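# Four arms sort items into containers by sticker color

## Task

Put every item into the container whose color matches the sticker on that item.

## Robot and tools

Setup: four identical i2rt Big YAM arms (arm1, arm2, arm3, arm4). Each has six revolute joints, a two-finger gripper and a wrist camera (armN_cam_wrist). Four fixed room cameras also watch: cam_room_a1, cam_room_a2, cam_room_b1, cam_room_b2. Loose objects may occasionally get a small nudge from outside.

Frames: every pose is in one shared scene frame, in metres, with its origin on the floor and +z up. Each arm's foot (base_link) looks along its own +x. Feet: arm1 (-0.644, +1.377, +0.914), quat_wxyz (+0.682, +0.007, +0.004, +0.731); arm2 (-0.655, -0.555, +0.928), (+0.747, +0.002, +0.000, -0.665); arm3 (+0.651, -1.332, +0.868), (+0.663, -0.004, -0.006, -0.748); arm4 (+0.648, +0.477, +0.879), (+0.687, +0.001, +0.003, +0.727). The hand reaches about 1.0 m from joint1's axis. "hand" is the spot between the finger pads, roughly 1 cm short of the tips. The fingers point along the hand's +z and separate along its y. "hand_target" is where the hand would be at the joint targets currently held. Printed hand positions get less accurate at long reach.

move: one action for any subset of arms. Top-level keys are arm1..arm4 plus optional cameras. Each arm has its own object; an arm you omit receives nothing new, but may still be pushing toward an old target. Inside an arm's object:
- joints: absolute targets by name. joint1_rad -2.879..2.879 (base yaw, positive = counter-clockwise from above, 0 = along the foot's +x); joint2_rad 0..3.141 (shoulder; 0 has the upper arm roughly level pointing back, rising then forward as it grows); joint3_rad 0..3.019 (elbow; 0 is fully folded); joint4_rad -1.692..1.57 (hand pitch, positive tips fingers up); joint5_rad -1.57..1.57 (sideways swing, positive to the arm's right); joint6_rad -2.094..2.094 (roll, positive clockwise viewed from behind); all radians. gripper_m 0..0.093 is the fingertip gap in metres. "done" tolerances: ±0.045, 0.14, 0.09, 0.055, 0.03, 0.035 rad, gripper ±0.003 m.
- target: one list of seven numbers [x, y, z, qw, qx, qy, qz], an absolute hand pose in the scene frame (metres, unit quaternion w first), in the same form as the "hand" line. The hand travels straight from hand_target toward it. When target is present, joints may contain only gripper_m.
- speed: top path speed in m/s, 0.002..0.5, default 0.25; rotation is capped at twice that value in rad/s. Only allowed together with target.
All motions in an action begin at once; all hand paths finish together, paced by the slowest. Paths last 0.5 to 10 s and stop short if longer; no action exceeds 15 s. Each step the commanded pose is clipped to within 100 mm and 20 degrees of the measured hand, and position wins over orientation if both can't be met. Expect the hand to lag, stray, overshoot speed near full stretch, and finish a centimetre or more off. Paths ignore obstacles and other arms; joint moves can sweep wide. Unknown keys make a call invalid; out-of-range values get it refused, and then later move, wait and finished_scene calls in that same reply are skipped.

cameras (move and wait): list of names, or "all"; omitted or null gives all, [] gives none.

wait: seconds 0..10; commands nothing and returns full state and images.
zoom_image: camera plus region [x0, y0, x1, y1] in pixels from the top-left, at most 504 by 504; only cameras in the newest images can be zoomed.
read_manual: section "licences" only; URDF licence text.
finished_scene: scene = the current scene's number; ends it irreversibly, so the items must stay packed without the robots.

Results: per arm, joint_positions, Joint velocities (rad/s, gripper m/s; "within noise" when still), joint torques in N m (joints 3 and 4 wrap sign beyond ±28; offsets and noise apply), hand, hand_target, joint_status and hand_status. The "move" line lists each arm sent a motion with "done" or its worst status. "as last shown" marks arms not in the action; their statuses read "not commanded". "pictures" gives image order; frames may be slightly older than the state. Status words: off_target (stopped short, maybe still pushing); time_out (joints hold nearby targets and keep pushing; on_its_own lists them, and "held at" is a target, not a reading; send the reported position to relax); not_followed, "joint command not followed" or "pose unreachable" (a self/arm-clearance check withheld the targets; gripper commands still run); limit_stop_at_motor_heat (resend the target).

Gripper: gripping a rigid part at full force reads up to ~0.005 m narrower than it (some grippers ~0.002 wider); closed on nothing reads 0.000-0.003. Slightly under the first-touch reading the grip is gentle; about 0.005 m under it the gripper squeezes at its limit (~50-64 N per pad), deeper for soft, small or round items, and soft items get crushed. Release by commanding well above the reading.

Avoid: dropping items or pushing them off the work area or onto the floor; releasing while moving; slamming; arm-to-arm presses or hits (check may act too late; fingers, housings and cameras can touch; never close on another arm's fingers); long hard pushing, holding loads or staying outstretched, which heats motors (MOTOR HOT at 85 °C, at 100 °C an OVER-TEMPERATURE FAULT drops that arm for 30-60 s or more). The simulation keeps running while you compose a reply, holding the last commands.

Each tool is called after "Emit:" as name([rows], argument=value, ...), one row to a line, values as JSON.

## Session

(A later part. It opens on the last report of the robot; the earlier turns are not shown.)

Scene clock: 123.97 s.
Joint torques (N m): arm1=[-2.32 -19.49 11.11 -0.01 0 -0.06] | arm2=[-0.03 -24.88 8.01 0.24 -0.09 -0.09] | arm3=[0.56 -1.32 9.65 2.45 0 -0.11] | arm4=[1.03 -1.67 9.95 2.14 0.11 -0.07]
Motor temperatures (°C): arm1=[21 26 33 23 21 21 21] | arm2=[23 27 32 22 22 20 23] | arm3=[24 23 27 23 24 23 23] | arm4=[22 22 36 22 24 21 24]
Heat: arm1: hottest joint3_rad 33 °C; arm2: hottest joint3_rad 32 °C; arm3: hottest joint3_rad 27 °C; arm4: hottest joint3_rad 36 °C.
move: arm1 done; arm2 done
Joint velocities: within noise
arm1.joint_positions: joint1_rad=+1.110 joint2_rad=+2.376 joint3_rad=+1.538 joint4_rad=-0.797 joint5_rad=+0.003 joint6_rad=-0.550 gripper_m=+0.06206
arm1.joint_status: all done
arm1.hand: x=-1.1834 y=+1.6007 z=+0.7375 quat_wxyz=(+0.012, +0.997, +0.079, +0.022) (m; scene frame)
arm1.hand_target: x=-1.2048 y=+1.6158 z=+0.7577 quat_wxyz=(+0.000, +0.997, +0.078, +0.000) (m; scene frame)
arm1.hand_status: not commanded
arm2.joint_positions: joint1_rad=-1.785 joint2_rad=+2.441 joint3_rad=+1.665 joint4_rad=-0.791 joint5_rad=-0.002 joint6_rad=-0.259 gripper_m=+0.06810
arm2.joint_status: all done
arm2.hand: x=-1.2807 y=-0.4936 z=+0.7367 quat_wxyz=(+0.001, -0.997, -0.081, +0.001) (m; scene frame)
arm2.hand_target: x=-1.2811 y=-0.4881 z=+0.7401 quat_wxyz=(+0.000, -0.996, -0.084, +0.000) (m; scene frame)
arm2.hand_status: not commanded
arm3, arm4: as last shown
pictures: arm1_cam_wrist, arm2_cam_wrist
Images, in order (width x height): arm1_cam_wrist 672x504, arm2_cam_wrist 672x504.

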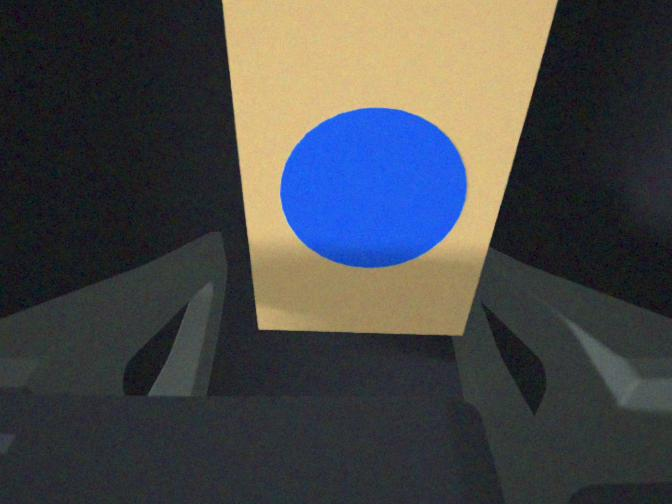

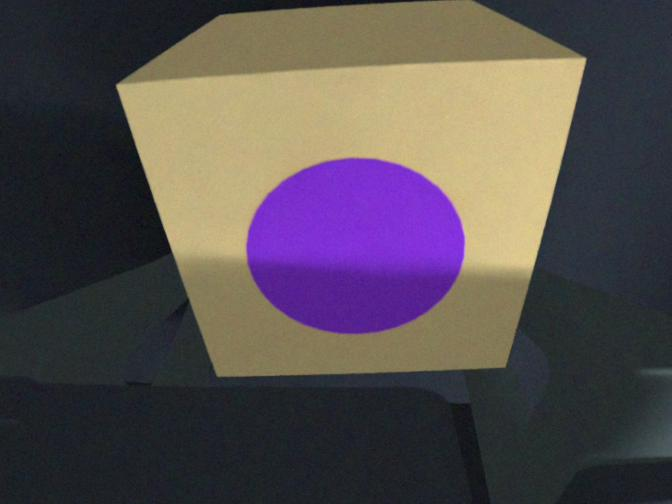

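Emit:
move(arm1={"target": [-1.222, 1.616, 0.757, 0, 0.997, 0.0785, 0], "speed": 0.08}, arm2={"joints": {"gripper_m": 0.048}}, cameras=["arm1_cam_wrist","arm2_cam_wrist"])

Scene clock: 129.50 s.
Joint torques (N m): arm1=[-1.26 -17.55 11.3 0.05 0.01 0.04] | arm2=[0.03 -24.82 7.99 0.27 -0.09 -0.08] | arm3=[0.56 -1.38 9.69 2.47 0 -0.11] | arm4=[0.67 -1.73 9.92 2.02 0.11 -0.11]
Motor temperatures (°C): arm1=[21 27 33 23 21 21 21] | arm2=[23 27 31 22 22 20 23] | arm3=[24 23 27 23 24 23 23] | arm4=[22 22 36 22 24 21 24]
Heat: arm1: hottest joint3_rad 33 °C; arm2: hottest joint3_rad 31 °C; arm3: hottest joint3_rad 27 °C; arm4: hottest joint3_rad 36 °C.
move: arm1 off_target; arm2 done
Joint velocities: within noise
arm1.joint_positions: joint1_rad=+1.110 joint2_rad=+2.377 joint3_rad=+1.607 joint4_rad=-0.830 joint5_rad=+0.003 joint6_rad=-0.550 gripper_m=+0.06206
arm1.joint_status: not commanded
arm1.hand: x=-1.2090 y=+1.6114 z=+0.7557 quat_wxyz=(+0.003, +0.997, +0.079, +0.006) (m; scene frame)
arm1.hand_target: x=-1.2216 y=+1.6159 z=+0.7573 quat_wxyz=(+0.000, +0.997, +0.078, +0.000) (m; scene frame)
arm1.hand_status: off_target (0.014 m and 0.7 deg from the pose sent, 0.046 m and 2.8 deg at the start)
arm2.joint_positions: joint1_rad=-1.785 joint2_rad=+2.441 joint3_rad=+1.665 joint4_rad=-0.791 joint5_rad=-0.002 joint6_rad=-0.259 gripper_m=+0.05034
arm2.joint_status: all done
arm2.hand: x=-1.2807 y=-0.4934 z=+0.7367 quat_wxyz=(+0.001, -0.997, -0.081, +0.001) (m; scene frame)
arm2.hand_target: x=-1.2811 y=-0.4881 z=+0.7401 quat_wxyz=(+0.000, -0.996, -0.084, +0.000) (m; scene frame)
arm2.hand_status: not commanded
arm3.joint_positions: joint1_rad=+0.010 joint2_rad=+0.601 joint3_rad=+0.603 joint4_rad=-0.517 joint5_rad=+0.001 joint6_rad=+0.006 gripper_m=+0.09007
arm3.joint_status: not commanded
arm3.hand: x=+0.6120 y=-1.6694 z=+1.1527 quat_wxyz=(-0.342, -0.643, -0.571, +0.378) (m; scene frame)
arm3.hand_target: x=+0.6086 y=-1.6706 z=+1.1546 quat_wxyz=(-0.343, -0.642, -0.568, +0.385) (m; scene frame)
arm3.hand_status: not commanded
arm4.joint_positions: joint1_rad=-0.001 joint2_rad=+0.602 joint3_rad=+0.595 joint4_rad=-0.519 joint5_rad=-0.001 joint6_rad=+0.013 gripper_m=+0.09011
arm4.joint_status: not commanded
arm4.hand: x=+0.6305 y=+0.8205 z=+1.1528 quat_wxyz=(-0.338, +0.626, -0.601, -0.366) (m; scene frame)
arm4.hand_target: x=+0.6300 y=+0.8232 z=+1.1605 quat_wxyz=(-0.348, +0.625, -0.592, -0.371) (m; scene frame)
arm4.hand_status: not commanded
pictures: arm1_cam_wrist, arm2_cam_wrist
Images, in order (width x height): arm1_cam_wrist 672x504, arm2_cam_wrist 672x504.

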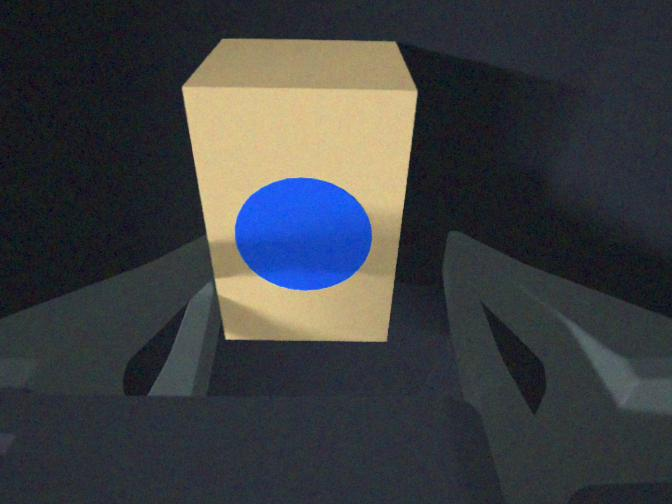

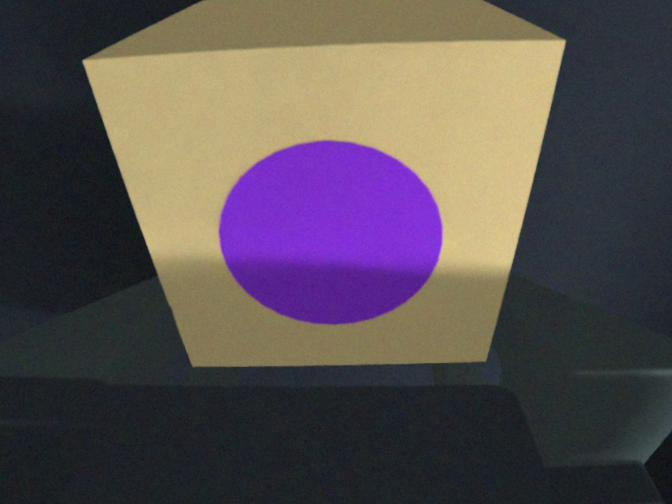

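Emit:
move(arm1={"joints": {"gripper_m": 0.042}}, arm2={"joints": {"gripper_m": 0.045}}, cameras=["arm1_cam_wrist"])

Emit:
move(arm1={"joints": {"gripper_m": 0.035}}, cameras=["arm1_cam_wrist", "arm2_cam_wrist"])

Scene clock: 133.60 s.
Joint torques (N m): arm1=[-1.26 -17.55 11.29 0.02 -0.02 0] | arm2=[0.03 -24.94 7.97 0.24 -0.1 -0.08] | arm3=[0.62 -1.26 9.68 2.45 -0.01 -0.12] | arm4=[1.2 -2.08 9.94 1.99 0.1 -0.1]
Motor temperatures (°C): arm1=[21 27 33 23 21 21 21] | arm2=[23 27 31 22 22 20 23] | arm3=[24 23 27 23 24 23 23] | arm4=[22 22 36 22 24 21 24]
Heat: arm1: hottest joint3_rad 33 °C; arm2: hottest joint3_rad 31 °C; arm3: hottest joint3_rad 27 °C; arm4: hottest joint3_rad 36 °C.
move: arm1 done; arm2 off_target
Joint velocities: within noise
arm1.joint_positions: joint1_rad=+1.110 joint2_rad=+2.377 joint3_rad=+1.607 joint4_rad=-0.830 joint5_rad=+0.003 joint6_rad=-0.550 gripper_m=+0.04362
arm1.joint_status: all done
arm1.hand: x=-1.2088 y=+1.6114 z=+0.7557 quat_wxyz=(+0.003, +0.997, +0.079, +0.006) (m; scene frame)
arm1.hand_target: x=-1.2215 y=+1.6159 z=+0.7573 quat_wxyz=(+0.000, +0.997, +0.078, +0.000) (m; scene frame)
arm1.hand_status: not commanded
arm2.joint_positions: joint1_rad=-1.785 joint2_rad=+2.441 joint3_rad=+1.665 joint4_rad=-0.791 joint5_rad=-0.002 joint6_rad=-0.259 gripper_m=+0.05034
arm2.joint_status: gripper_m off_target (ended at +0.05034, target +0.04500)
arm2.hand: x=-1.2807 y=-0.4934 z=+0.7367 quat_wxyz=(+0.001, -0.997, -0.081, +0.001) (m; scene frame)
arm2.hand_target: x=-1.2811 y=-0.4881 z=+0.7401 quat_wxyz=(+0.000, -0.996, -0.084, +0.000) (m; scene frame)
arm2.hand_status: not commanded
arm3, arm4: as last shown
pictures: arm1_cam_wrist
Images, in order (width x height): arm1_cam_wrist 672x504.

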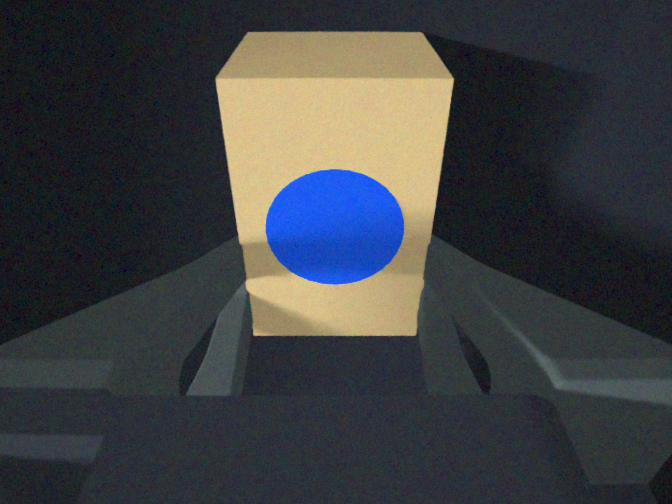

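Scene clock: 134.00 s.
Joint torques (N m): arm1=[-1.44 -17.9 11.43 -0.06 -0.02 0.08] | arm2=[0.03 -25.05 7.98 0.24 -0.1 -0.08] | arm3=[0.62 -1.38 9.65 2.45 -0.01 -0.11] | arm4=[0.79 -1.96 9.83 1.96 0.11 -0.08]
Motor temperatures (°C): arm1=[21 27 33 23 21 21 21] | arm2=[23 27 31 22 22 20 23] | arm3=[24 23 27 23 24 23 23] | arm4=[22 22 36 22 24 21 24]
Heat: arm1: hottest joint3_rad 33 °C; arm2: hottest joint3_rad 31 °C; arm3: hottest joint3_rad 27 °C; arm4: hottest joint3_rad 36 °C.
move: arm1 off_target
Joint velocities: within noise
arm1.joint_positions: joint1_rad=+1.110 joint2_rad=+2.377 joint3_rad=+1.607 joint4_rad=-0.830 joint5_rad=+0.003 joint6_rad=-0.550 gripper_m=+0.04360
arm1.joint_status: gripper_m off_target (ended at +0.04360, target +0.03500)
arm1.hand: x=-1.2088 y=+1.6114 z=+0.7557 quat_wxyz=(+0.003, +0.997, +0.079, +0.006) (m; scene frame)
arm1.hand_target: x=-1.2215 y=+1.6159 z=+0.7573 quat_wxyz=(+0.000, +0.997, +0.078, +0.000) (m; scene frame)
arm1.hand_status: not commanded
arm2, arm3, arm4: as last shown
pictures: arm1_cam_wrist, arm2_cam_wrist
Images, in order (width x height): arm1_cam_wrist 672x504, arm2_cam_wrist 672x504.

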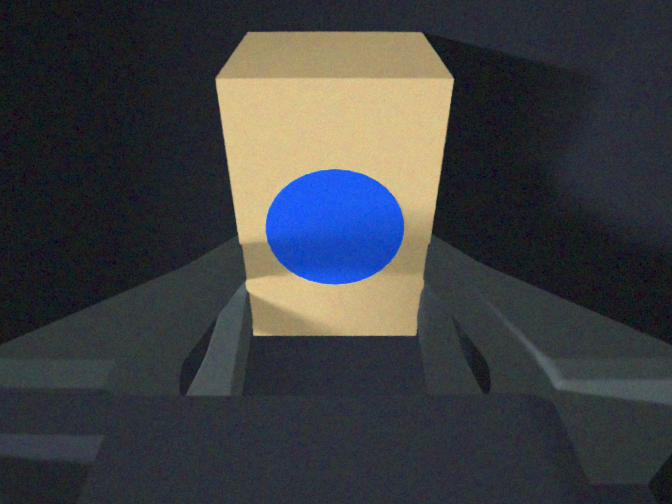

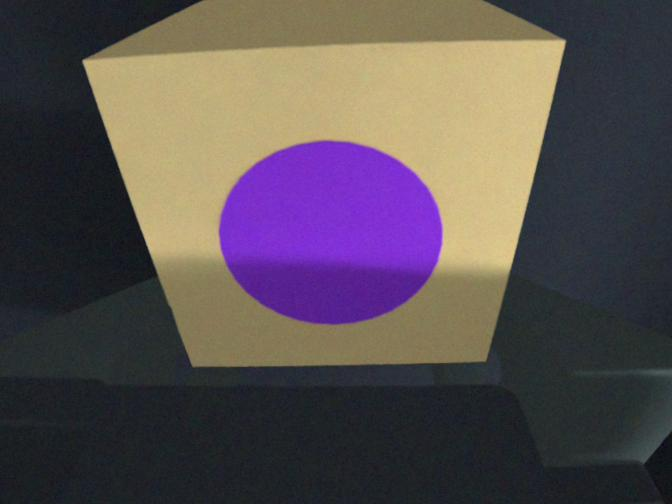

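Emit:
move(arm1={"target": [-1.21, 1.611, 0.90, 0, 0.997, 0.0785, 0], "speed": 0.15}, arm2={"target": [-1.281, -0.493, 0.88, 0, -0.9965, -0.0837, 0], "speed": 0.15}, cameras=["arm1_cam_wrist","arm2_cam_wrist"])

Emit:
move(arm1={"target": [-1.16, 1.591, 1.06, 0, 0.997, 0.0785, 0], "speed": 0.2}, arm2={"target": [-1.22, -0.493, 1.06, 0, -0.9965, -0.0837, 0], "speed": 0.2}, cameras=["arm1_cam_wrist","arm2_cam_wrist","cam_room_b1","cam_room_b2"])

Scene clock: 140.23 s.
Joint torques (N m): arm1=[-1.44 -19.43 10.45 -0.01 -0.04 0.02] | arm2=[0.62 -24.7 9.44 0.17 -0.09 -0.01] | arm3=[0.62 -1.38 9.68 2.41 0 -0.12] | arm4=[0.62 -2.2 9.95 2.09 0.11 -0.08]
Motor temperatures (°C): arm1=[21 27 33 23 21 21 21] | arm2=[23 27 31 22 22 20 23] | arm3=[24 23 27 23 24 23 23] | arm4=[22 22 36 22 24 21 24]
Heat: arm1: hottest joint3_rad 33 °C; arm2: hottest joint3_rad 31 °C; arm3: hottest joint3_rad 27 °C; arm4: hottest joint3_rad 36 °C.
move: arm1 off_target; arm2 done
Joint velocities: within noise
arm1.joint_positions: joint1_rad=+1.110 joint2_rad=+2.164 joint3_rad=+1.607 joint4_rad=-1.056 joint5_rad=+0.003 joint6_rad=-0.550 gripper_m=+0.04359
arm1.joint_status: not commanded
arm1.hand: x=-1.2017 y=+1.6090 z=+0.8823 quat_wxyz=(+0.006, +0.997, +0.079, +0.012) (m; scene frame)
arm1.hand_target: x=-1.2097 y=+1.6110 z=+0.8999 quat_wxyz=(+0.000, +0.997, +0.078, +0.000) (m; scene frame)
arm1.hand_status: off_target (0.020 m and 1.6 deg from the pose sent, 0.144 m and 0.8 deg at the start)
arm2.joint_positions: joint1_rad=-1.785 joint2_rad=+2.216 joint3_rad=+1.659 joint4_rad=-1.017 joint5_rad=-0.002 joint6_rad=-0.259 gripper_m=+0.05034
arm2.joint_status: not commanded
arm2.hand: x=-1.2792 y=-0.4940 z=+0.8715 quat_wxyz=(+0.000, -0.997, -0.081, -0.002) (m; scene frame)
arm2.hand_target: x=-1.2811 y=-0.4930 z=+0.8801 quat_wxyz=(+0.000, -0.996, -0.084, +0.000) (m; scene frame)
arm2.hand_status: done (0.009 m and 0.4 deg from the pose sent, 0.143 m and 0.4 deg at the start)
arm3, arm4: as last shown
pictures: arm1_cam_wrist, arm2_cam_wrist
Images, in order (width x height): arm1_cam_wrist 672x504, arm2_cam_wrist 672x504.

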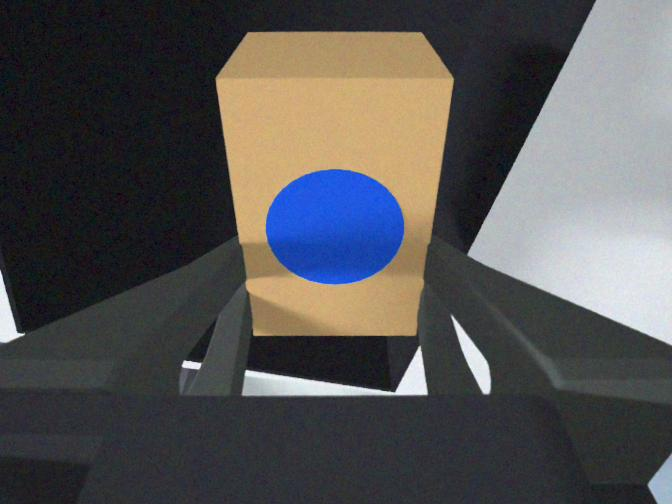

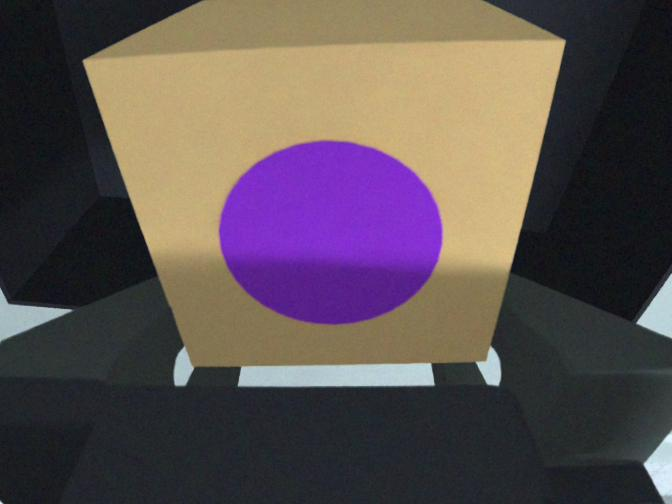

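Scene clock: 141.77 s.
Joint torques (N m): arm1=[-1.73 -16.26 12.1 0.23 -0.03 0.09] | arm2=[-0.03 -20.95 9.81 0.17 -0.11 -0.09] | arm3=[0.67 -1.44 9.7 2.47 0 -0.11] | arm4=[0.79 -1.96 9.94 2.11 0.12 -0.07]
Motor temperatures (°C): arm1=[21 27 33 23 21 21 21] | arm2=[23 27 31 22 22 20 23] | arm3=[24 23 27 23 24 23 23] | arm4=[22 22 36 22 24 21 24]
Heat: arm1: hottest joint3_rad 33 °C; arm2: hottest joint3_rad 31 °C; arm3: hottest joint3_rad 27 °C; arm4: hottest joint3_rad 36 °C.
move: arm1 off_target; arm2 done
Joint velocities: within noise
arm1.joint_positions: joint1_rad=+1.110 joint2_rad=+1.870 joint3_rad=+1.591 joint4_rad=-1.333 joint5_rad=+0.003 joint6_rad=-0.550 gripper_m=+0.04359
arm1.joint_status: not commanded
arm1.hand: x=-1.1544 y=+1.5901 z=+1.0440 quat_wxyz=(+0.006, +0.997, +0.079, +0.012) (m; scene frame)
arm1.hand_target: x=-1.1597 y=+1.5910 z=+1.0601 quat_wxyz=(+0.000, +0.997, +0.078, +0.000) (m; scene frame)
arm1.hand_status: off_target (0.017 m and 1.5 deg from the pose sent, 0.183 m and 1.5 deg at the start)
arm2.joint_positions: joint1_rad=-1.788 joint2_rad=+1.871 joint3_rad=+1.623 joint4_rad=-1.308 joint5_rad=-0.002 joint6_rad=-0.263 gripper_m=+0.05034
arm2.joint_status: not commanded
arm2.hand: x=-1.2253 y=-0.4981 z=+1.0601 quat_wxyz=(+0.002, -0.997, -0.081, +0.007) (m; scene frame)
arm2.hand_target: x=-1.2201 y=-0.4931 z=+1.0600 quat_wxyz=(+0.000, -0.996, -0.084, +0.000) (m; scene frame)
arm2.hand_status: done (0.007 m and 0.9 deg from the pose sent, 0.198 m and 0.4 deg at the start)
arm3, arm4: as last shown
pictures: arm1_cam_wrist, arm2_cam_wrist, cam_room_b1, cam_room_b2
Images, in order (width x height): arm1_cam_wrist 672x504, arm2_cam_wrist 672x504, cam_room_b1 672x504, cam_room_b2 672x504.

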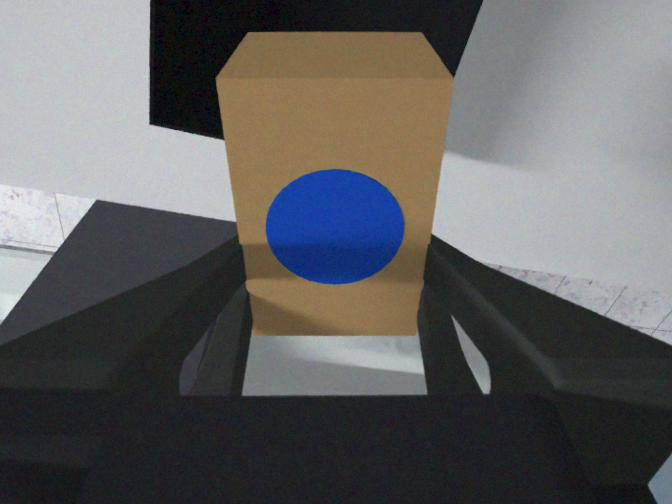

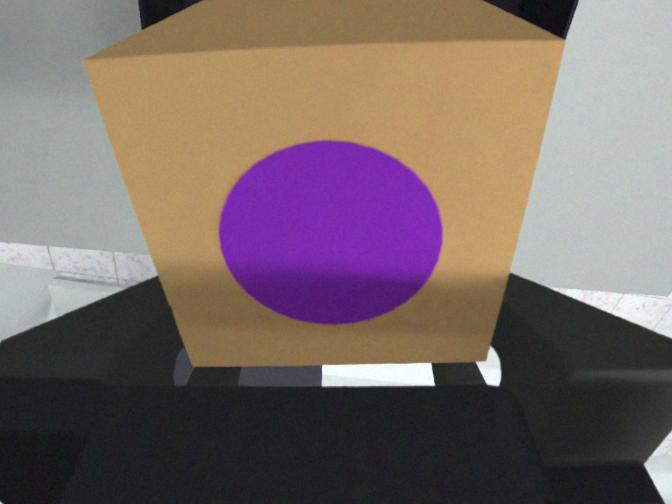

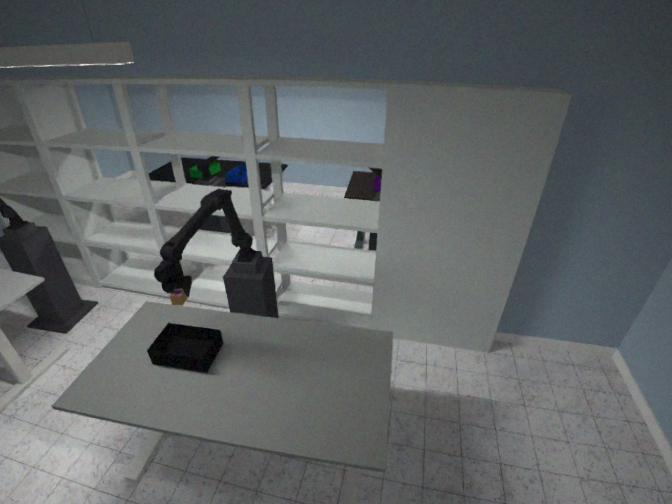

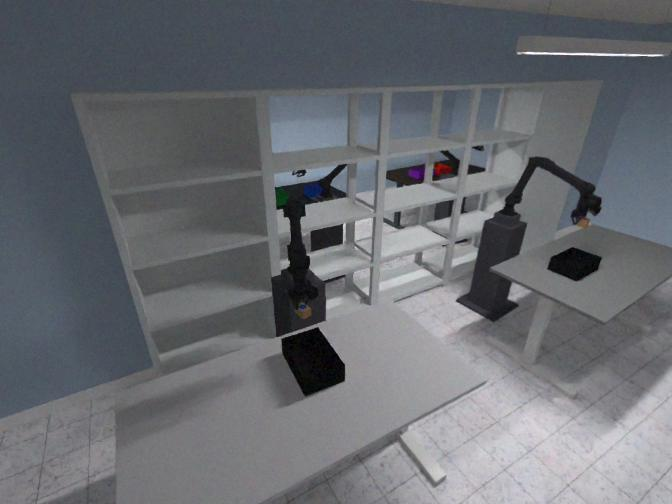

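Emit:
move(arm1={"joints": {"joint2_rad": 1.0, "joint3_rad": 1.0, "joint4_rad": -1.57, "joint5_rad": 0, "joint6_rad": 0}}, arm2={"joints": {"joint2_rad": 1.0, "joint3_rad": 1.0, "joint4_rad": -1.57, "joint5_rad": 0, "joint6_rad": 0}}, cameras=[])

Emit:
move(arm1={"joints": {"joint1_rad": 0.0}}, arm2={"joints": {"joint1_rad": -0.4}}, cameras=["cam_room_b2"])

Emit:
move(arm1={"joints": {"joint1_rad": -1.2}}, arm2={"joints": {"joint1_rad": 0.86}}, cameras=["arm1_cam_wrist","arm2_cam_wrist","cam_room_b2"])

Scene clock: 158.90 s.
Joint torques (N m): arm1=[-1.79 -3.25 10.54 0.09 -0.04 0.12] | arm2=[-0.03 -6.48 9.55 0.49 0.09 0.22] | arm3=[0.62 -1.32 9.68 2.43 0 -0.11] | arm4=[0.85 -1.67 9.92 2.09 0.11 -0.09]
Motor temperatures (°C): arm1=[21 27 34 23 21 21 22] | arm2=[23 27 31 22 22 20 24] | arm3=[24 23 28 23 24 23 23] | arm4=[22 22 37 22 24 21 24]
Heat: arm1: hottest joint3_rad 34 °C; arm2: hottest joint3_rad 31 °C; arm3: hottest joint3_rad 28 °C; arm4: hottest joint3_rad 37 °C.
move: arm1 done; arm2 done
Joint velocities: within noise
arm1.joint_positions: joint1_rad=+1.110 joint2_rad=+1.003 joint3_rad=+0.999 joint4_rad=-1.564 joint5_rad=+0.002 joint6_rad=-0.009 gripper_m=+0.04359
arm1.joint_status: all done
arm1.hand: x=-0.8781 y=+1.4759 z=+1.1570 quat_wxyz=(-0.001, +0.982, -0.191, -0.009) (m; scene frame)
arm1.hand_target: x=-0.8770 y=+1.4746 z=+1.1580 quat_wxyz=(+0.000, +0.981, -0.194, -0.008) (m; scene frame)
arm1.hand_status: not commanded
arm2.joint_positions: joint1_rad=-1.789 joint2_rad=+1.003 joint3_rad=+1.012 joint4_rad=-1.564 joint5_rad=-0.002 joint6_rad=-0.015 gripper_m=+0.05034
arm2.joint_status: all done
arm2.hand: x=-0.9154 y=-0.5297 z=+1.1715 quat_wxyz=(+0.001, -0.999, +0.043, +0.007) (m; scene frame)
arm2.hand_target: x=-0.9104 y=-0.5272 z=+1.1678 quat_wxyz=(+0.002, -0.998, +0.055, +0.000) (m; scene frame)
arm2.hand_status: not commanded
arm3, arm4: as last shown
pictures: none
No camera images: "cameras" was empty.

Scene clock: 160.60 s.
Joint torques (N m): arm1=[-2.08 -2.73 10.44 0.28 0.01 0.16] | arm2=[0.85 -6.59 9.54 0.46 -0.01 0.18] | arm3=[0.56 -1.26 9.68 2.44 -0.01 -0.12] | arm4=[1.03 -1.55 9.89 2.03 0.14 -0.08]
Motor temperatures (°C): arm1=[21 26 34 23 21 21 22] | arm2=[23 27 31 22 22 20 24] | arm3=[24 23 28 23 24 23 23] | arm4=[22 22 37 22 24 21 24]
Heat: arm1: hottest joint3_rad 34 °C; arm2: hottest joint3_rad 31 °C; arm3: hottest joint3_rad 28 °C; arm4: hottest joint3_rad 37 °C.
move: arm1 done; arm2 done
Joint velocities: within noise
arm1.joint_positions: joint1_rad=+0.004 joint2_rad=+1.003 joint3_rad=+0.999 joint4_rad=-1.564 joint5_rad=+0.001 joint6_rad=-0.007 gripper_m=+0.04359
arm1.joint_status: all done
arm1.hand: x=-0.6582 y=+1.6340 z=+1.1540 quat_wxyz=(+0.003, +0.735, -0.678, -0.007) (m; scene frame)
arm1.hand_target: x=-0.6572 y=+1.6326 z=+1.1550 quat_wxyz=(+0.004, +0.731, -0.682, -0.007) (m; scene frame)
arm1.hand_status: not commanded
arm2.joint_positions: joint1_rad=-0.401 joint2_rad=+1.003 joint3_rad=+1.012 joint4_rad=-1.564 joint5_rad=+0.000 joint6_rad=-0.012 gripper_m=+0.05034
arm2.joint_status: all done
arm2.hand: x=-0.7292 y=-0.8067 z=+1.1709 quat_wxyz=(-0.004, -0.796, -0.605, +0.004) (m; scene frame)
arm2.hand_target: x=-0.7276 y=-0.8023 z=+1.1673 quat_wxyz=(+0.000, -0.800, -0.600, -0.001) (m; scene frame)
arm2.hand_status: not commanded
arm3, arm4: as last shown
pictures: cam_room_b2
Images, in order (width x height): cam_room_b2 672x504.

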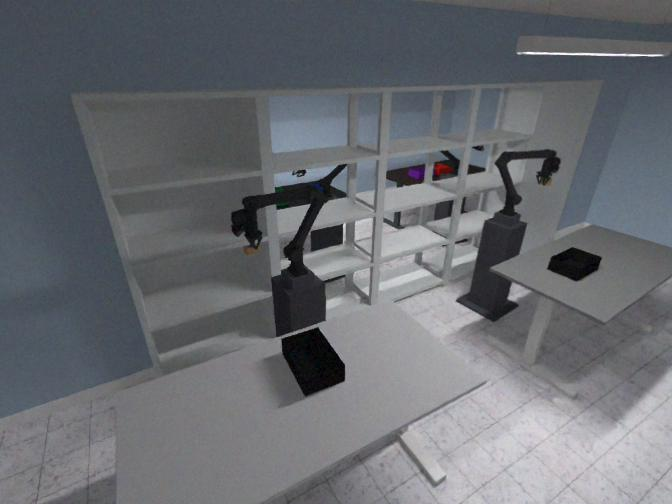

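Scene clock: 162.23 s.
Joint torques (N m): arm1=[-1.67 -2.96 10.52 0.12 0 0.12] | arm2=[0.79 -6.59 9.61 0.49 0 0.18] | arm3=[0.73 -1.2 9.68 2.44 -0.02 -0.11] | arm4=[0.85 -1.96 10.09 2.02 0.12 -0.05]
Motor temperatures (°C): arm1=[21 26 34 23 21 21 22] | arm2=[23 27 31 22 22 20 24] | arm3=[24 23 28 23 24 23 23] | arm4=[22 22 37 22 24 21 24]
Heat: arm1: hottest joint3_rad 34 °C; arm2: hottest joint3_rad 31 °C; arm3: hottest joint3_rad 28 °C; arm4: hottest joint3_rad 37 °C.
move: arm1 done; arm2 done
Joint velocities: within noise
arm1.joint_positions: joint1_rad=-1.196 joint2_rad=+1.003 joint3_rad=+0.999 joint4_rad=-1.564 joint5_rad=+0.001 joint6_rad=-0.007 gripper_m=+0.04359
arm1.joint_status: all done
arm1.hand: x=-0.4067 y=+1.4868 z=+1.1497 quat_wxyz=(+0.006, +0.223, -0.975, -0.003) (m; scene frame)
arm1.hand_target: x=-0.4077 y=+1.4854 z=+1.1507 quat_wxyz=(+0.007, +0.218, -0.976, -0.003) (m; scene frame)
arm1.hand_status: not commanded
arm2.joint_positions: joint1_rad=+0.859 joint2_rad=+1.003 joint3_rad=+1.012 joint4_rad=-1.564 joint5_rad=-0.001 joint6_rad=-0.012 gripper_m=+0.05035
arm2.joint_status: all done
arm2.hand: x=-0.4394 y=-0.7028 z=+1.1718 quat_wxyz=(-0.008, -0.287, -0.958, +0.000) (m; scene frame)
arm2.hand_target: x=-0.4432 y=-0.7000 z=+1.1681 quat_wxyz=(-0.001, -0.293, -0.956, -0.002) (m; scene frame)
arm2.hand_status: not commanded
arm3, arm4: as last shown
pictures: arm1_cam_wrist, arm2_cam_wrist, cam_room_b2
Images, in order (width x height): arm1_cam_wrist 672x504, arm2_cam_wrist 672x504, cam_room_b2 672x504.

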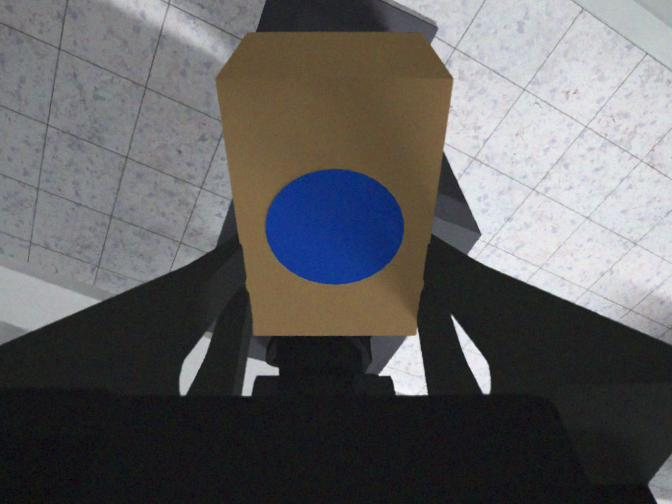

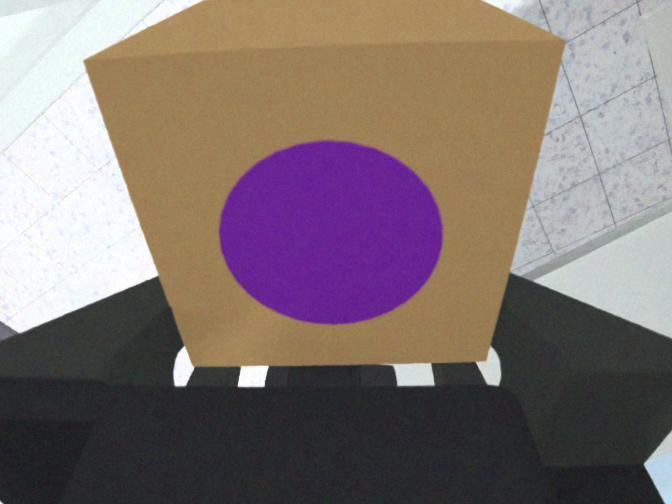

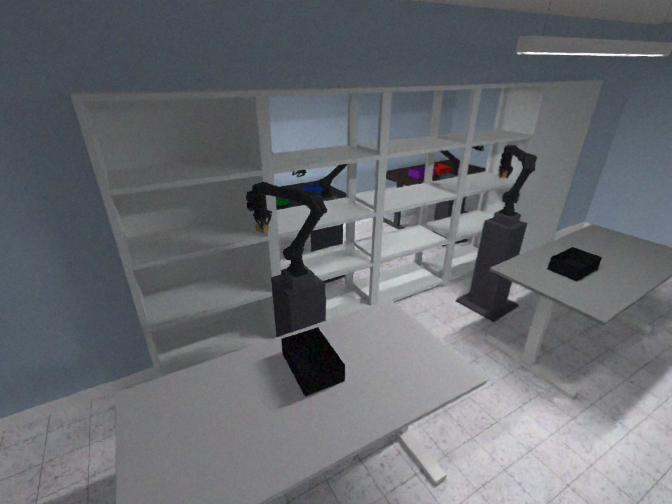

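Emit:
move(arm1={"joints": {"joint1_rad": -2.23}}, arm4={"joints": {"joint1_rad": 0.907, "joint2_rad": 0.6, "joint3_rad": 0.2, "joint4_rad": 0.45}}, arm3={"joints": {"joint1_rad": -1.945, "joint2_rad": 0.6, "joint3_rad": 0.2, "joint4_rad": 0.45}}, cameras=["arm3_cam_wrist","arm4_cam_wrist"])

Emit:
move(arm1={"target": [-0.373, 1.187, 1.07, 0, 0.299, 0.954, 0], "speed": 0.2}, arm2={"target": [-0.380, -0.735, 1.075, 0, 0.2453, 0.9694, 0], "speed": 0.2}, cameras=["arm3_cam_wrist","arm4_cam_wrist","arm1_cam_wrist","arm2_cam_wrist"])

Scene clock: 169.90 s.
Joint torques (N m): arm1=[-1.67 -2.78 10.55 0.32 0.01 0.11] | arm2=[0.73 -6.53 9.59 0.47 0 0.19] | arm3=[0.5 -0.56 9.1 2.58 -0.07 -0.11] | arm4=[0.91 -0.85 9.68 2.15 0.13 -0.07]
Motor temperatures (°C): arm1=[21 26 34 23 21 21 22] | arm2=[23 27 32 22 22 20 24] | arm3=[24 23 28 23 24 23 23] | arm4=[22 22 37 22 24 21 24]
Heat: arm1: hottest joint3_rad 34 °C; arm2: hottest joint3_rad 32 °C; arm3: hottest joint3_rad 28 °C; arm4: hottest joint3_rad 37 °C.
move: arm1 done; arm3 done; arm4 done
Joint velocities: within noise
arm1.joint_positions: joint1_rad=-2.226 joint2_rad=+1.003 joint3_rad=+0.999 joint4_rad=-1.564 joint5_rad=+0.001 joint6_rad=-0.006 gripper_m=+0.04359
arm1.joint_status: all done
arm1.hand: x=-0.4254 y=+1.2335 z=+1.1493 quat_wxyz=(+0.007, -0.286, -0.958, +0.002) (m; scene frame)
arm1.hand_target: x=-0.4271 y=+1.2335 z=+1.1503 quat_wxyz=(+0.007, -0.291, -0.957, +0.001) (m; scene frame)
arm1.hand_status: not commanded
arm2: as last shown
arm3.joint_positions: joint1_rad=-1.934 joint2_rad=+0.600 joint3_rad=+0.202 joint4_rad=+0.432 joint5_rad=+0.001 joint6_rad=+0.006 gripper_m=+0.09007
arm3.joint_status: all done
arm3.hand: x=+0.3451 y=-1.1666 z=+1.1256 quat_wxyz=(+0.166, -0.676, +0.174, +0.697) (m; scene frame)
arm3.hand_target: x=+0.3471 y=-1.1637 z=+1.1289 quat_wxyz=(+0.173, -0.670, +0.173, +0.701) (m; scene frame)
arm3.hand_status: not commanded
arm4.joint_positions: joint1_rad=+0.905 joint2_rad=+0.602 joint3_rad=+0.190 joint4_rad=+0.430 joint5_rad=-0.001 joint6_rad=+0.012 gripper_m=+0.09011
arm4.joint_status: all done
arm4.hand: x=+0.3671 y=+0.6753 z=+1.1321 quat_wxyz=(-0.208, +0.666, -0.216, -0.683) (m; scene frame)
arm4.hand_target: x=+0.3659 y=+0.6756 z=+1.1436 quat_wxyz=(-0.215, +0.656, -0.208, -0.693) (m; scene frame)
arm4.hand_status: not commanded
pictures: arm3_cam_wrist, arm4_cam_wrist
Images, in order (width x height): arm3_cam_wrist 672x504, arm4_cam_wrist 672x504.

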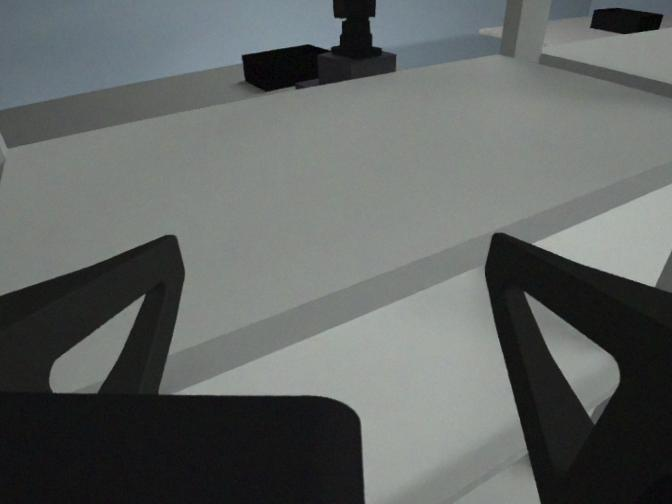

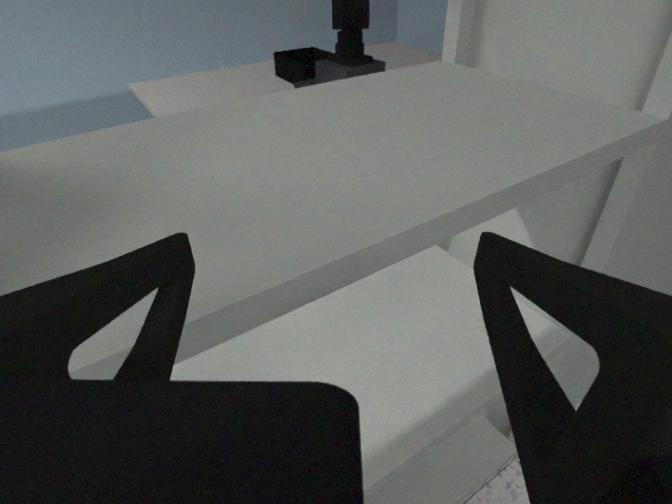

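Scene clock: 171.13 s.
Joint torques (N m): arm1=[-2.61 -5.42 10.24 0.94 -0.05 0] | arm2=[1.49 -9.47 9.43 1.26 0.13 -0.08] | arm3=[0.67 -0.44 9.14 2.54 -0.06 -0.12] | arm4=[1.32 -0.32 9.58 2.15 0.13 -0.08]
Motor temperatures (°C): arm1=[21 26 34 23 21 21 22] | arm2=[23 27 32 22 22 20 24] | arm3=[24 23 28 23 24 23 23] | arm4=[22 22 36 22 24 21 24]
Heat: arm1: hottest joint3_rad 34 °C; arm2: hottest joint3_rad 32 °C; arm3: hottest joint3_rad 28 °C; arm4: hottest joint3_rad 36 °C.
move: arm1 done; arm2 done
Joint velocities: within noise
arm1.joint_positions: joint1_rad=-2.247 joint2_rad=+1.228 joint3_rad=+0.949 joint4_rad=-1.296 joint5_rad=-0.005 joint6_rad=-0.006 gripper_m=+0.04359
arm1.joint_status: not commanded
arm1.hand: x=-0.3744 y=+1.1918 z=+1.0684 quat_wxyz=(+0.009, -0.296, -0.955, -0.002) (m; scene frame)
arm1.hand_target: x=-0.3730 y=+1.1871 z=+1.0700 quat_wxyz=(+0.000, -0.299, -0.954, +0.000) (m; scene frame)
arm1.hand_status: done (0.005 m and 1.1 deg from the pose sent, 0.106 m and 1.8 deg at the start)
arm2.joint_positions: joint1_rad=+0.871 joint2_rad=+1.243 joint3_rad=+0.939 joint4_rad=-1.271 joint5_rad=+0.000 joint6_rad=-0.063 gripper_m=+0.05035
arm2.joint_status: not commanded
arm2.hand: x=-0.3821 y=-0.7365 z=+1.0788 quat_wxyz=(+0.001, -0.257, -0.966, -0.002) (m; scene frame)
arm2.hand_target: x=-0.3800 y=-0.7350 z=+1.0752 quat_wxyz=(+0.000, -0.245, -0.969, +0.000) (m; scene frame)
arm2.hand_status: done (0.005 m and 1.4 deg from the pose sent, 0.118 m and 5.1 deg at the start)
arm3, arm4: as last shown
arm4.joint_positions: joint1_rad=+0.905 joint2_rad=+0.602 joint3_rad=+0.190 joint4_rad=+0.431 joint5_rad=-0.001 joint6_rad=+0.012 gripper_m=+0.09011
arm4.hand_target: x=+0.3659 y=+0.6756 z=+1.1437 quat_wxyz=(-0.215, +0.656, -0.208, -0.693) (m; scene frame)
pictures: arm1_cam_wrist, arm2_cam_wrist, arm3_cam_wrist, arm4_cam_wrist
Images, in order (width x height): arm1_cam_wrist 672x504, arm2_cam_wrist 672x504, arm3_cam_wrist 672x504, arm4_cam_wrist 672x504.

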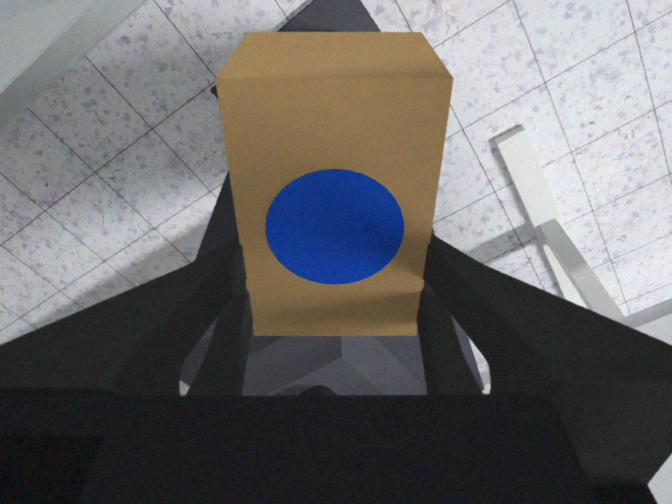

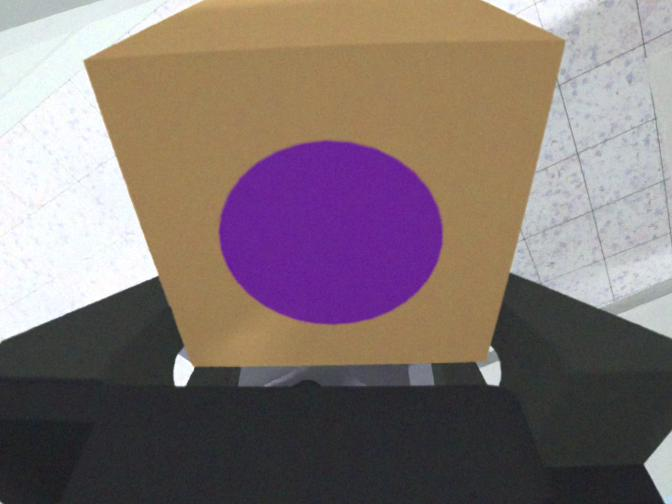

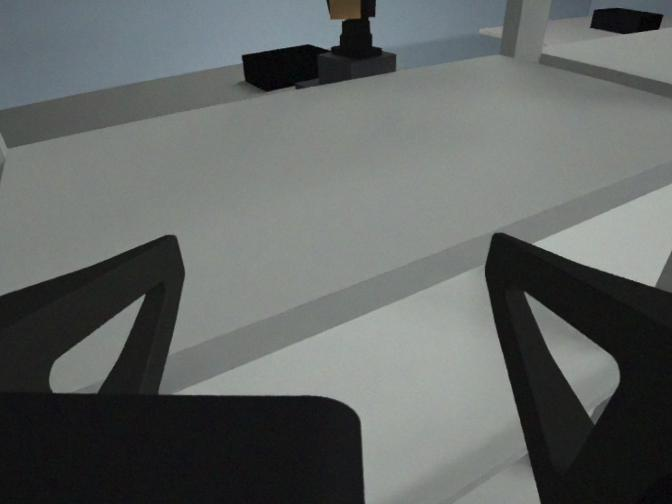

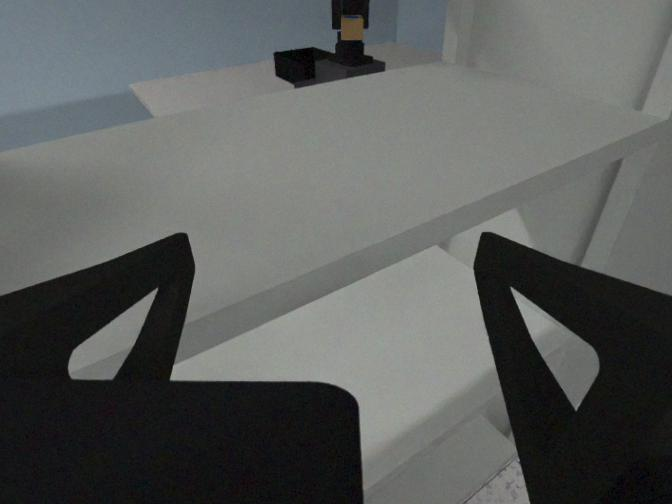

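Emit:
move(arm1={"target": [-0.10, 0.998, 1.08, 0, 0.299, 0.954, 0], "speed": 0.15}, arm2={"target": [-0.09, -0.927, 1.075, 0, 0.2453, 0.9694, 0], "speed": 0.15}, cameras=["arm3_cam_wrist","arm4_cam_wrist","cam_room_b1","cam_room_b2"])

Scene clock: 178.67 s.
Joint torques (N m): arm1=[-2.49 -18.43 16.2 0.02 -0.05 0.04] | arm2=[1.08 -22.36 15.72 0.08 0.12 -0.08] | arm3=[0.5 -0.44 9.11 2.55 -0.07 -0.12] | arm4=[1.08 -0.5 9.55 2.26 0.11 -0.08]
Motor temperatures (°C): arm1=[21 26 34 23 21 21 22] | arm2=[23 27 32 22 22 20 24] | arm3=[24 23 28 23 24 23 23] | arm4=[22 22 36 22 24 21 24]
Heat: arm1: hottest joint3_rad 34 °C; arm2: hottest joint3_rad 32 °C; arm3: hottest joint3_rad 28 °C; arm4: hottest joint3_rad 36 °C.
move: arm1 off_target; arm2 off_target
Joint velocities: within noise
arm1.joint_positions: joint1_rad=-2.247 joint2_rad=+2.098 joint3_rad=+2.041 joint4_rad=-1.543 joint5_rad=-0.005 joint6_rad=-0.006 gripper_m=+0.04359
arm1.joint_status: not commanded
arm1.hand: x=-0.1115 y=+1.0091 z=+1.0605 quat_wxyz=(+0.022, -0.296, -0.955, -0.006) (m; scene frame)
arm1.hand_target: x=-0.1010 y=+0.9988 z=+1.0803 quat_wxyz=(-0.001, -0.299, -0.954, +0.000) (m; scene frame)
arm1.hand_status: off_target (0.025 m and 2.6 deg from the pose sent, 0.336 m and 1.1 deg at the start)
arm2.joint_positions: joint1_rad=+0.871 joint2_rad=+2.150 joint3_rad=+2.085 joint4_rad=-1.529 joint5_rad=+0.000 joint6_rad=-0.068 gripper_m=+0.05035
arm2.joint_status: not commanded
arm2.hand: x=-0.1034 y=-0.9203 z=+1.0674 quat_wxyz=(+0.011, -0.254, -0.967, -0.005) (m; scene frame)
arm2.hand_target: x=-0.0907 y=-0.9264 z=+1.0749 quat_wxyz=(-0.001, -0.245, -0.969, +0.000) (m; scene frame)
arm2.hand_status: off_target (0.017 m and 1.7 deg from the pose sent, 0.349 m and 1.5 deg at the start)
arm3, arm4: as last shown
pictures: arm3_cam_wrist, arm4_cam_wrist, cam_room_b1, cam_room_b2
Images, in order (width x height): arm3_cam_wrist 672x504, arm4_cam_wrist 672x504, cam_room_b1 672x504, cam_room_b2 672x504.

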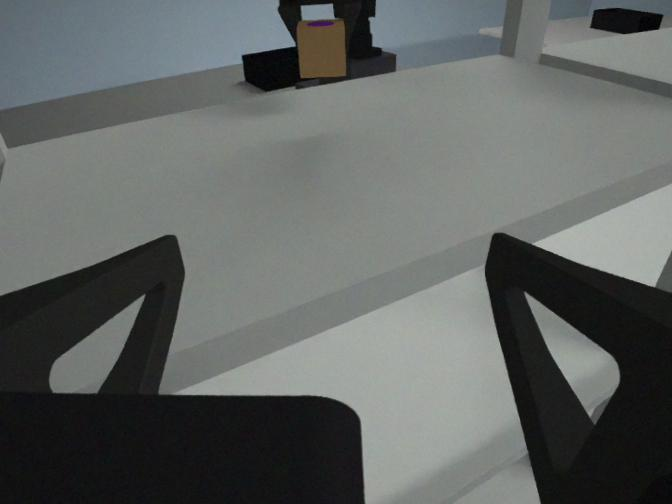

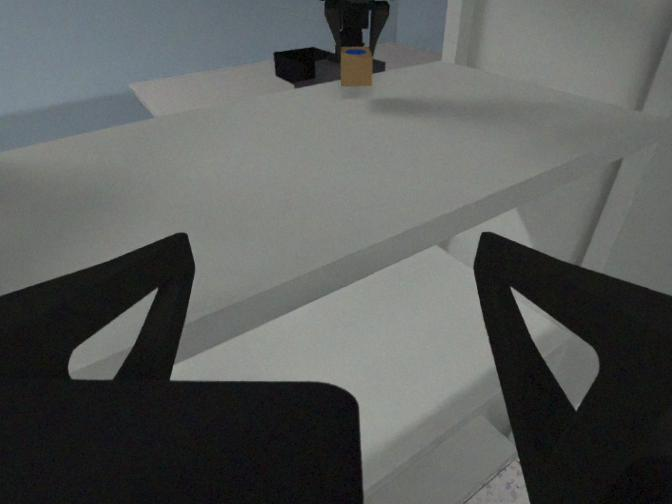

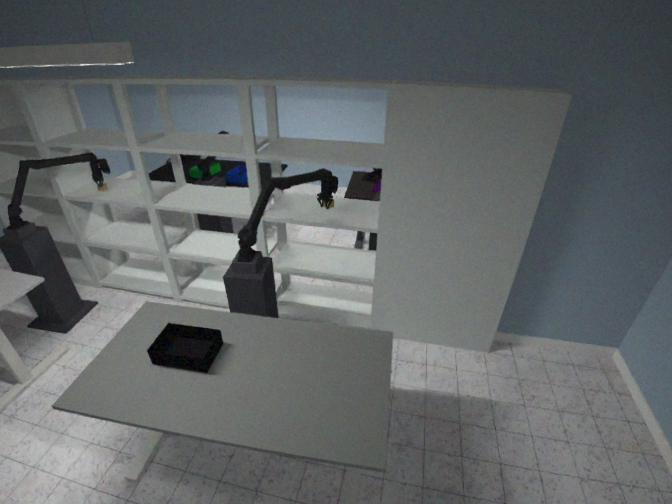

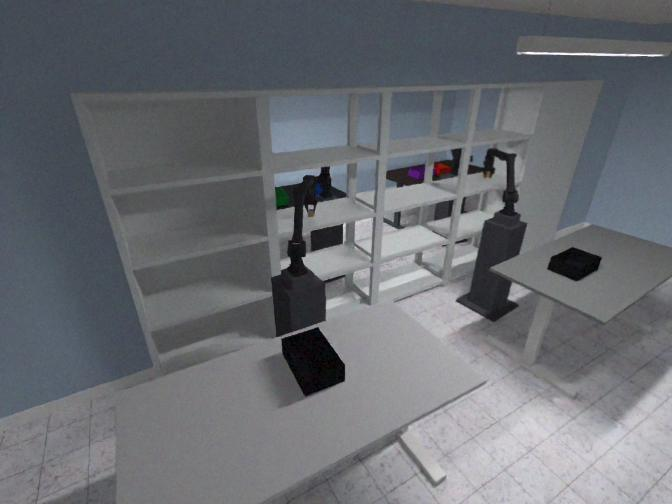

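Emit:
move(arm1={"target": [-0.096, 0.994, 1.05, 0, 0.299, 0.954, 0], "speed": 0.06}, arm2={"target": [-0.085, -0.930, 1.035, 0, 0.2453, 0.9694, 0], "speed": 0.06}, cameras=["arm3_cam_wrist","arm4_cam_wrist"])

Emit:
zoom_image(camera="arm3_cam_wrist", region=[220, 0, 440, 165])

Emit:
zoom_image(camera="arm4_cam_wrist", region=[260, 0, 480, 165])

Scene clock: 187.97 s.
Joint torques (N m): arm1=[-2.32 -18.14 13.23 0.79 -0.06 0.04] | arm2=[1.14 -22.59 11.67 1.28 0.13 -0.08] | arm3=[0.62 -0.62 9.07 2.55 -0.05 -0.11] | arm4=[0.91 -0.38 9.66 2.21 0.12 -0.07]
Motor temperatures (°C): arm1=[21 26 36 23 21 21 22] | arm2=[23 27 32 22 22 20 24] | arm3=[24 23 29 23 24 23 23] | arm4=[22 22 35 22 24 21 24]
Heat: arm1: hottest joint3_rad 36 °C; arm2: hottest joint3_rad 32 °C; arm3: hottest joint3_rad 29 °C; arm4: hottest joint3_rad 35 °C.
move: arm1 off_target; arm2 off_target
Joint velocities: within noise
arm1.joint_positions: joint1_rad=-2.247 joint2_rad=+2.124 joint3_rad=+2.041 joint4_rad=-1.508 joint5_rad=-0.005 joint6_rad=-0.006 gripper_m=+0.04359
arm1.joint_status: not commanded
arm1.hand: x=-0.1043 y=+1.0039 z=+1.0444 quat_wxyz=(+0.017, -0.296, -0.955, -0.004) (m; scene frame)
arm1.hand_target: x=-0.0963 y=+0.9943 z=+1.0501 quat_wxyz=(+0.000, -0.299, -0.954, +0.000) (m; scene frame)
arm1.hand_status: off_target (0.014 m and 2.0 deg from the pose sent, 0.024 m and 2.6 deg at the start)
arm2.joint_positions: joint1_rad=+0.871 joint2_rad=+2.181 joint3_rad=+2.085 joint4_rad=-1.477 joint5_rad=+0.000 joint6_rad=-0.069 gripper_m=+0.05035
arm2.joint_status: not commanded
arm2.hand: x=-0.0926 y=-0.9273 z=+1.0477 quat_wxyz=(+0.000, -0.254, -0.967, -0.002) (m; scene frame)
arm2.hand_target: x=-0.0854 y=-0.9296 z=+1.0350 quat_wxyz=(+0.000, -0.245, -0.969, +0.000) (m; scene frame)
arm2.hand_status: off_target (0.015 m and 1.1 deg from the pose sent, 0.039 m and 1.7 deg at the start)
arm3, arm4: as last shown
pictures: arm3_cam_wrist, arm4_cam_wrist
Images, in order (width x height): arm3_cam_wrist 672x504, arm4_cam_wrist 672x504.

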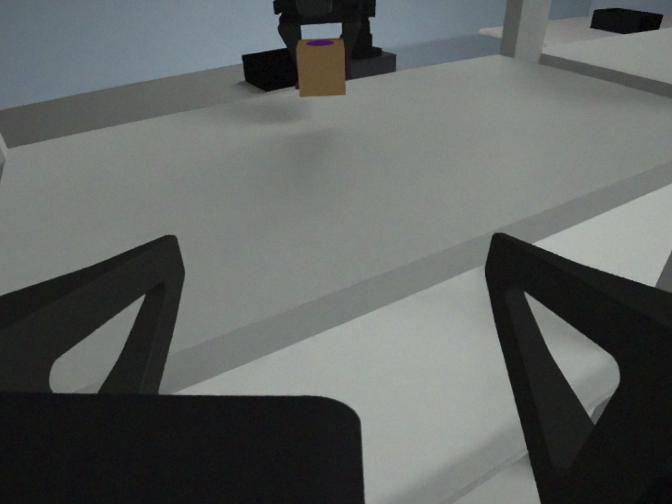

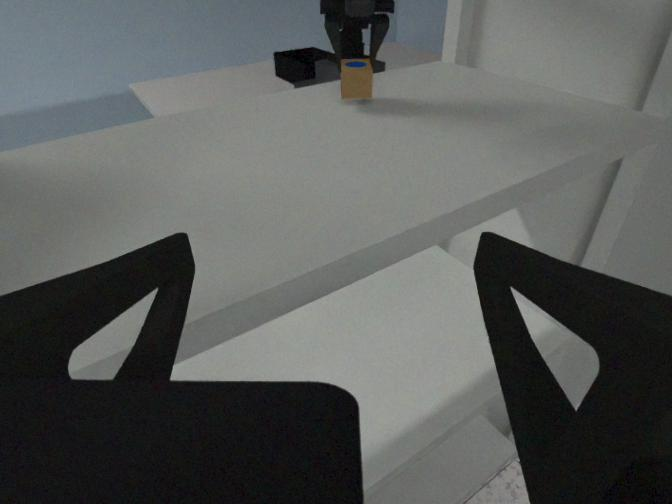

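Scaled by 2.291.

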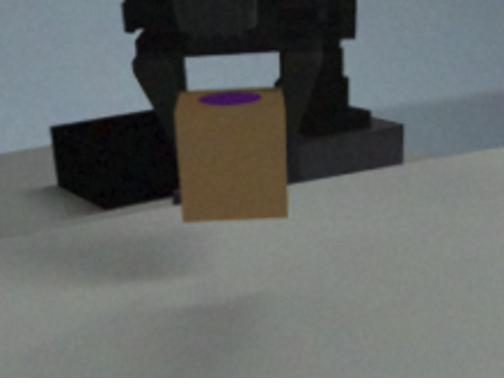

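Scaled by 2.291.

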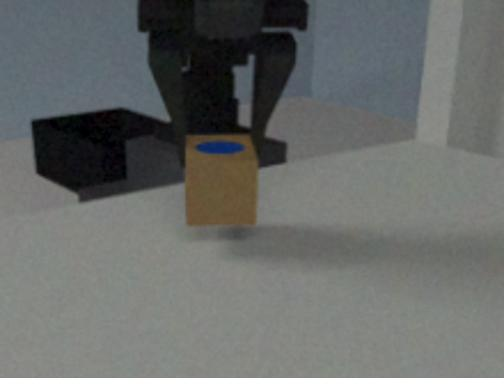

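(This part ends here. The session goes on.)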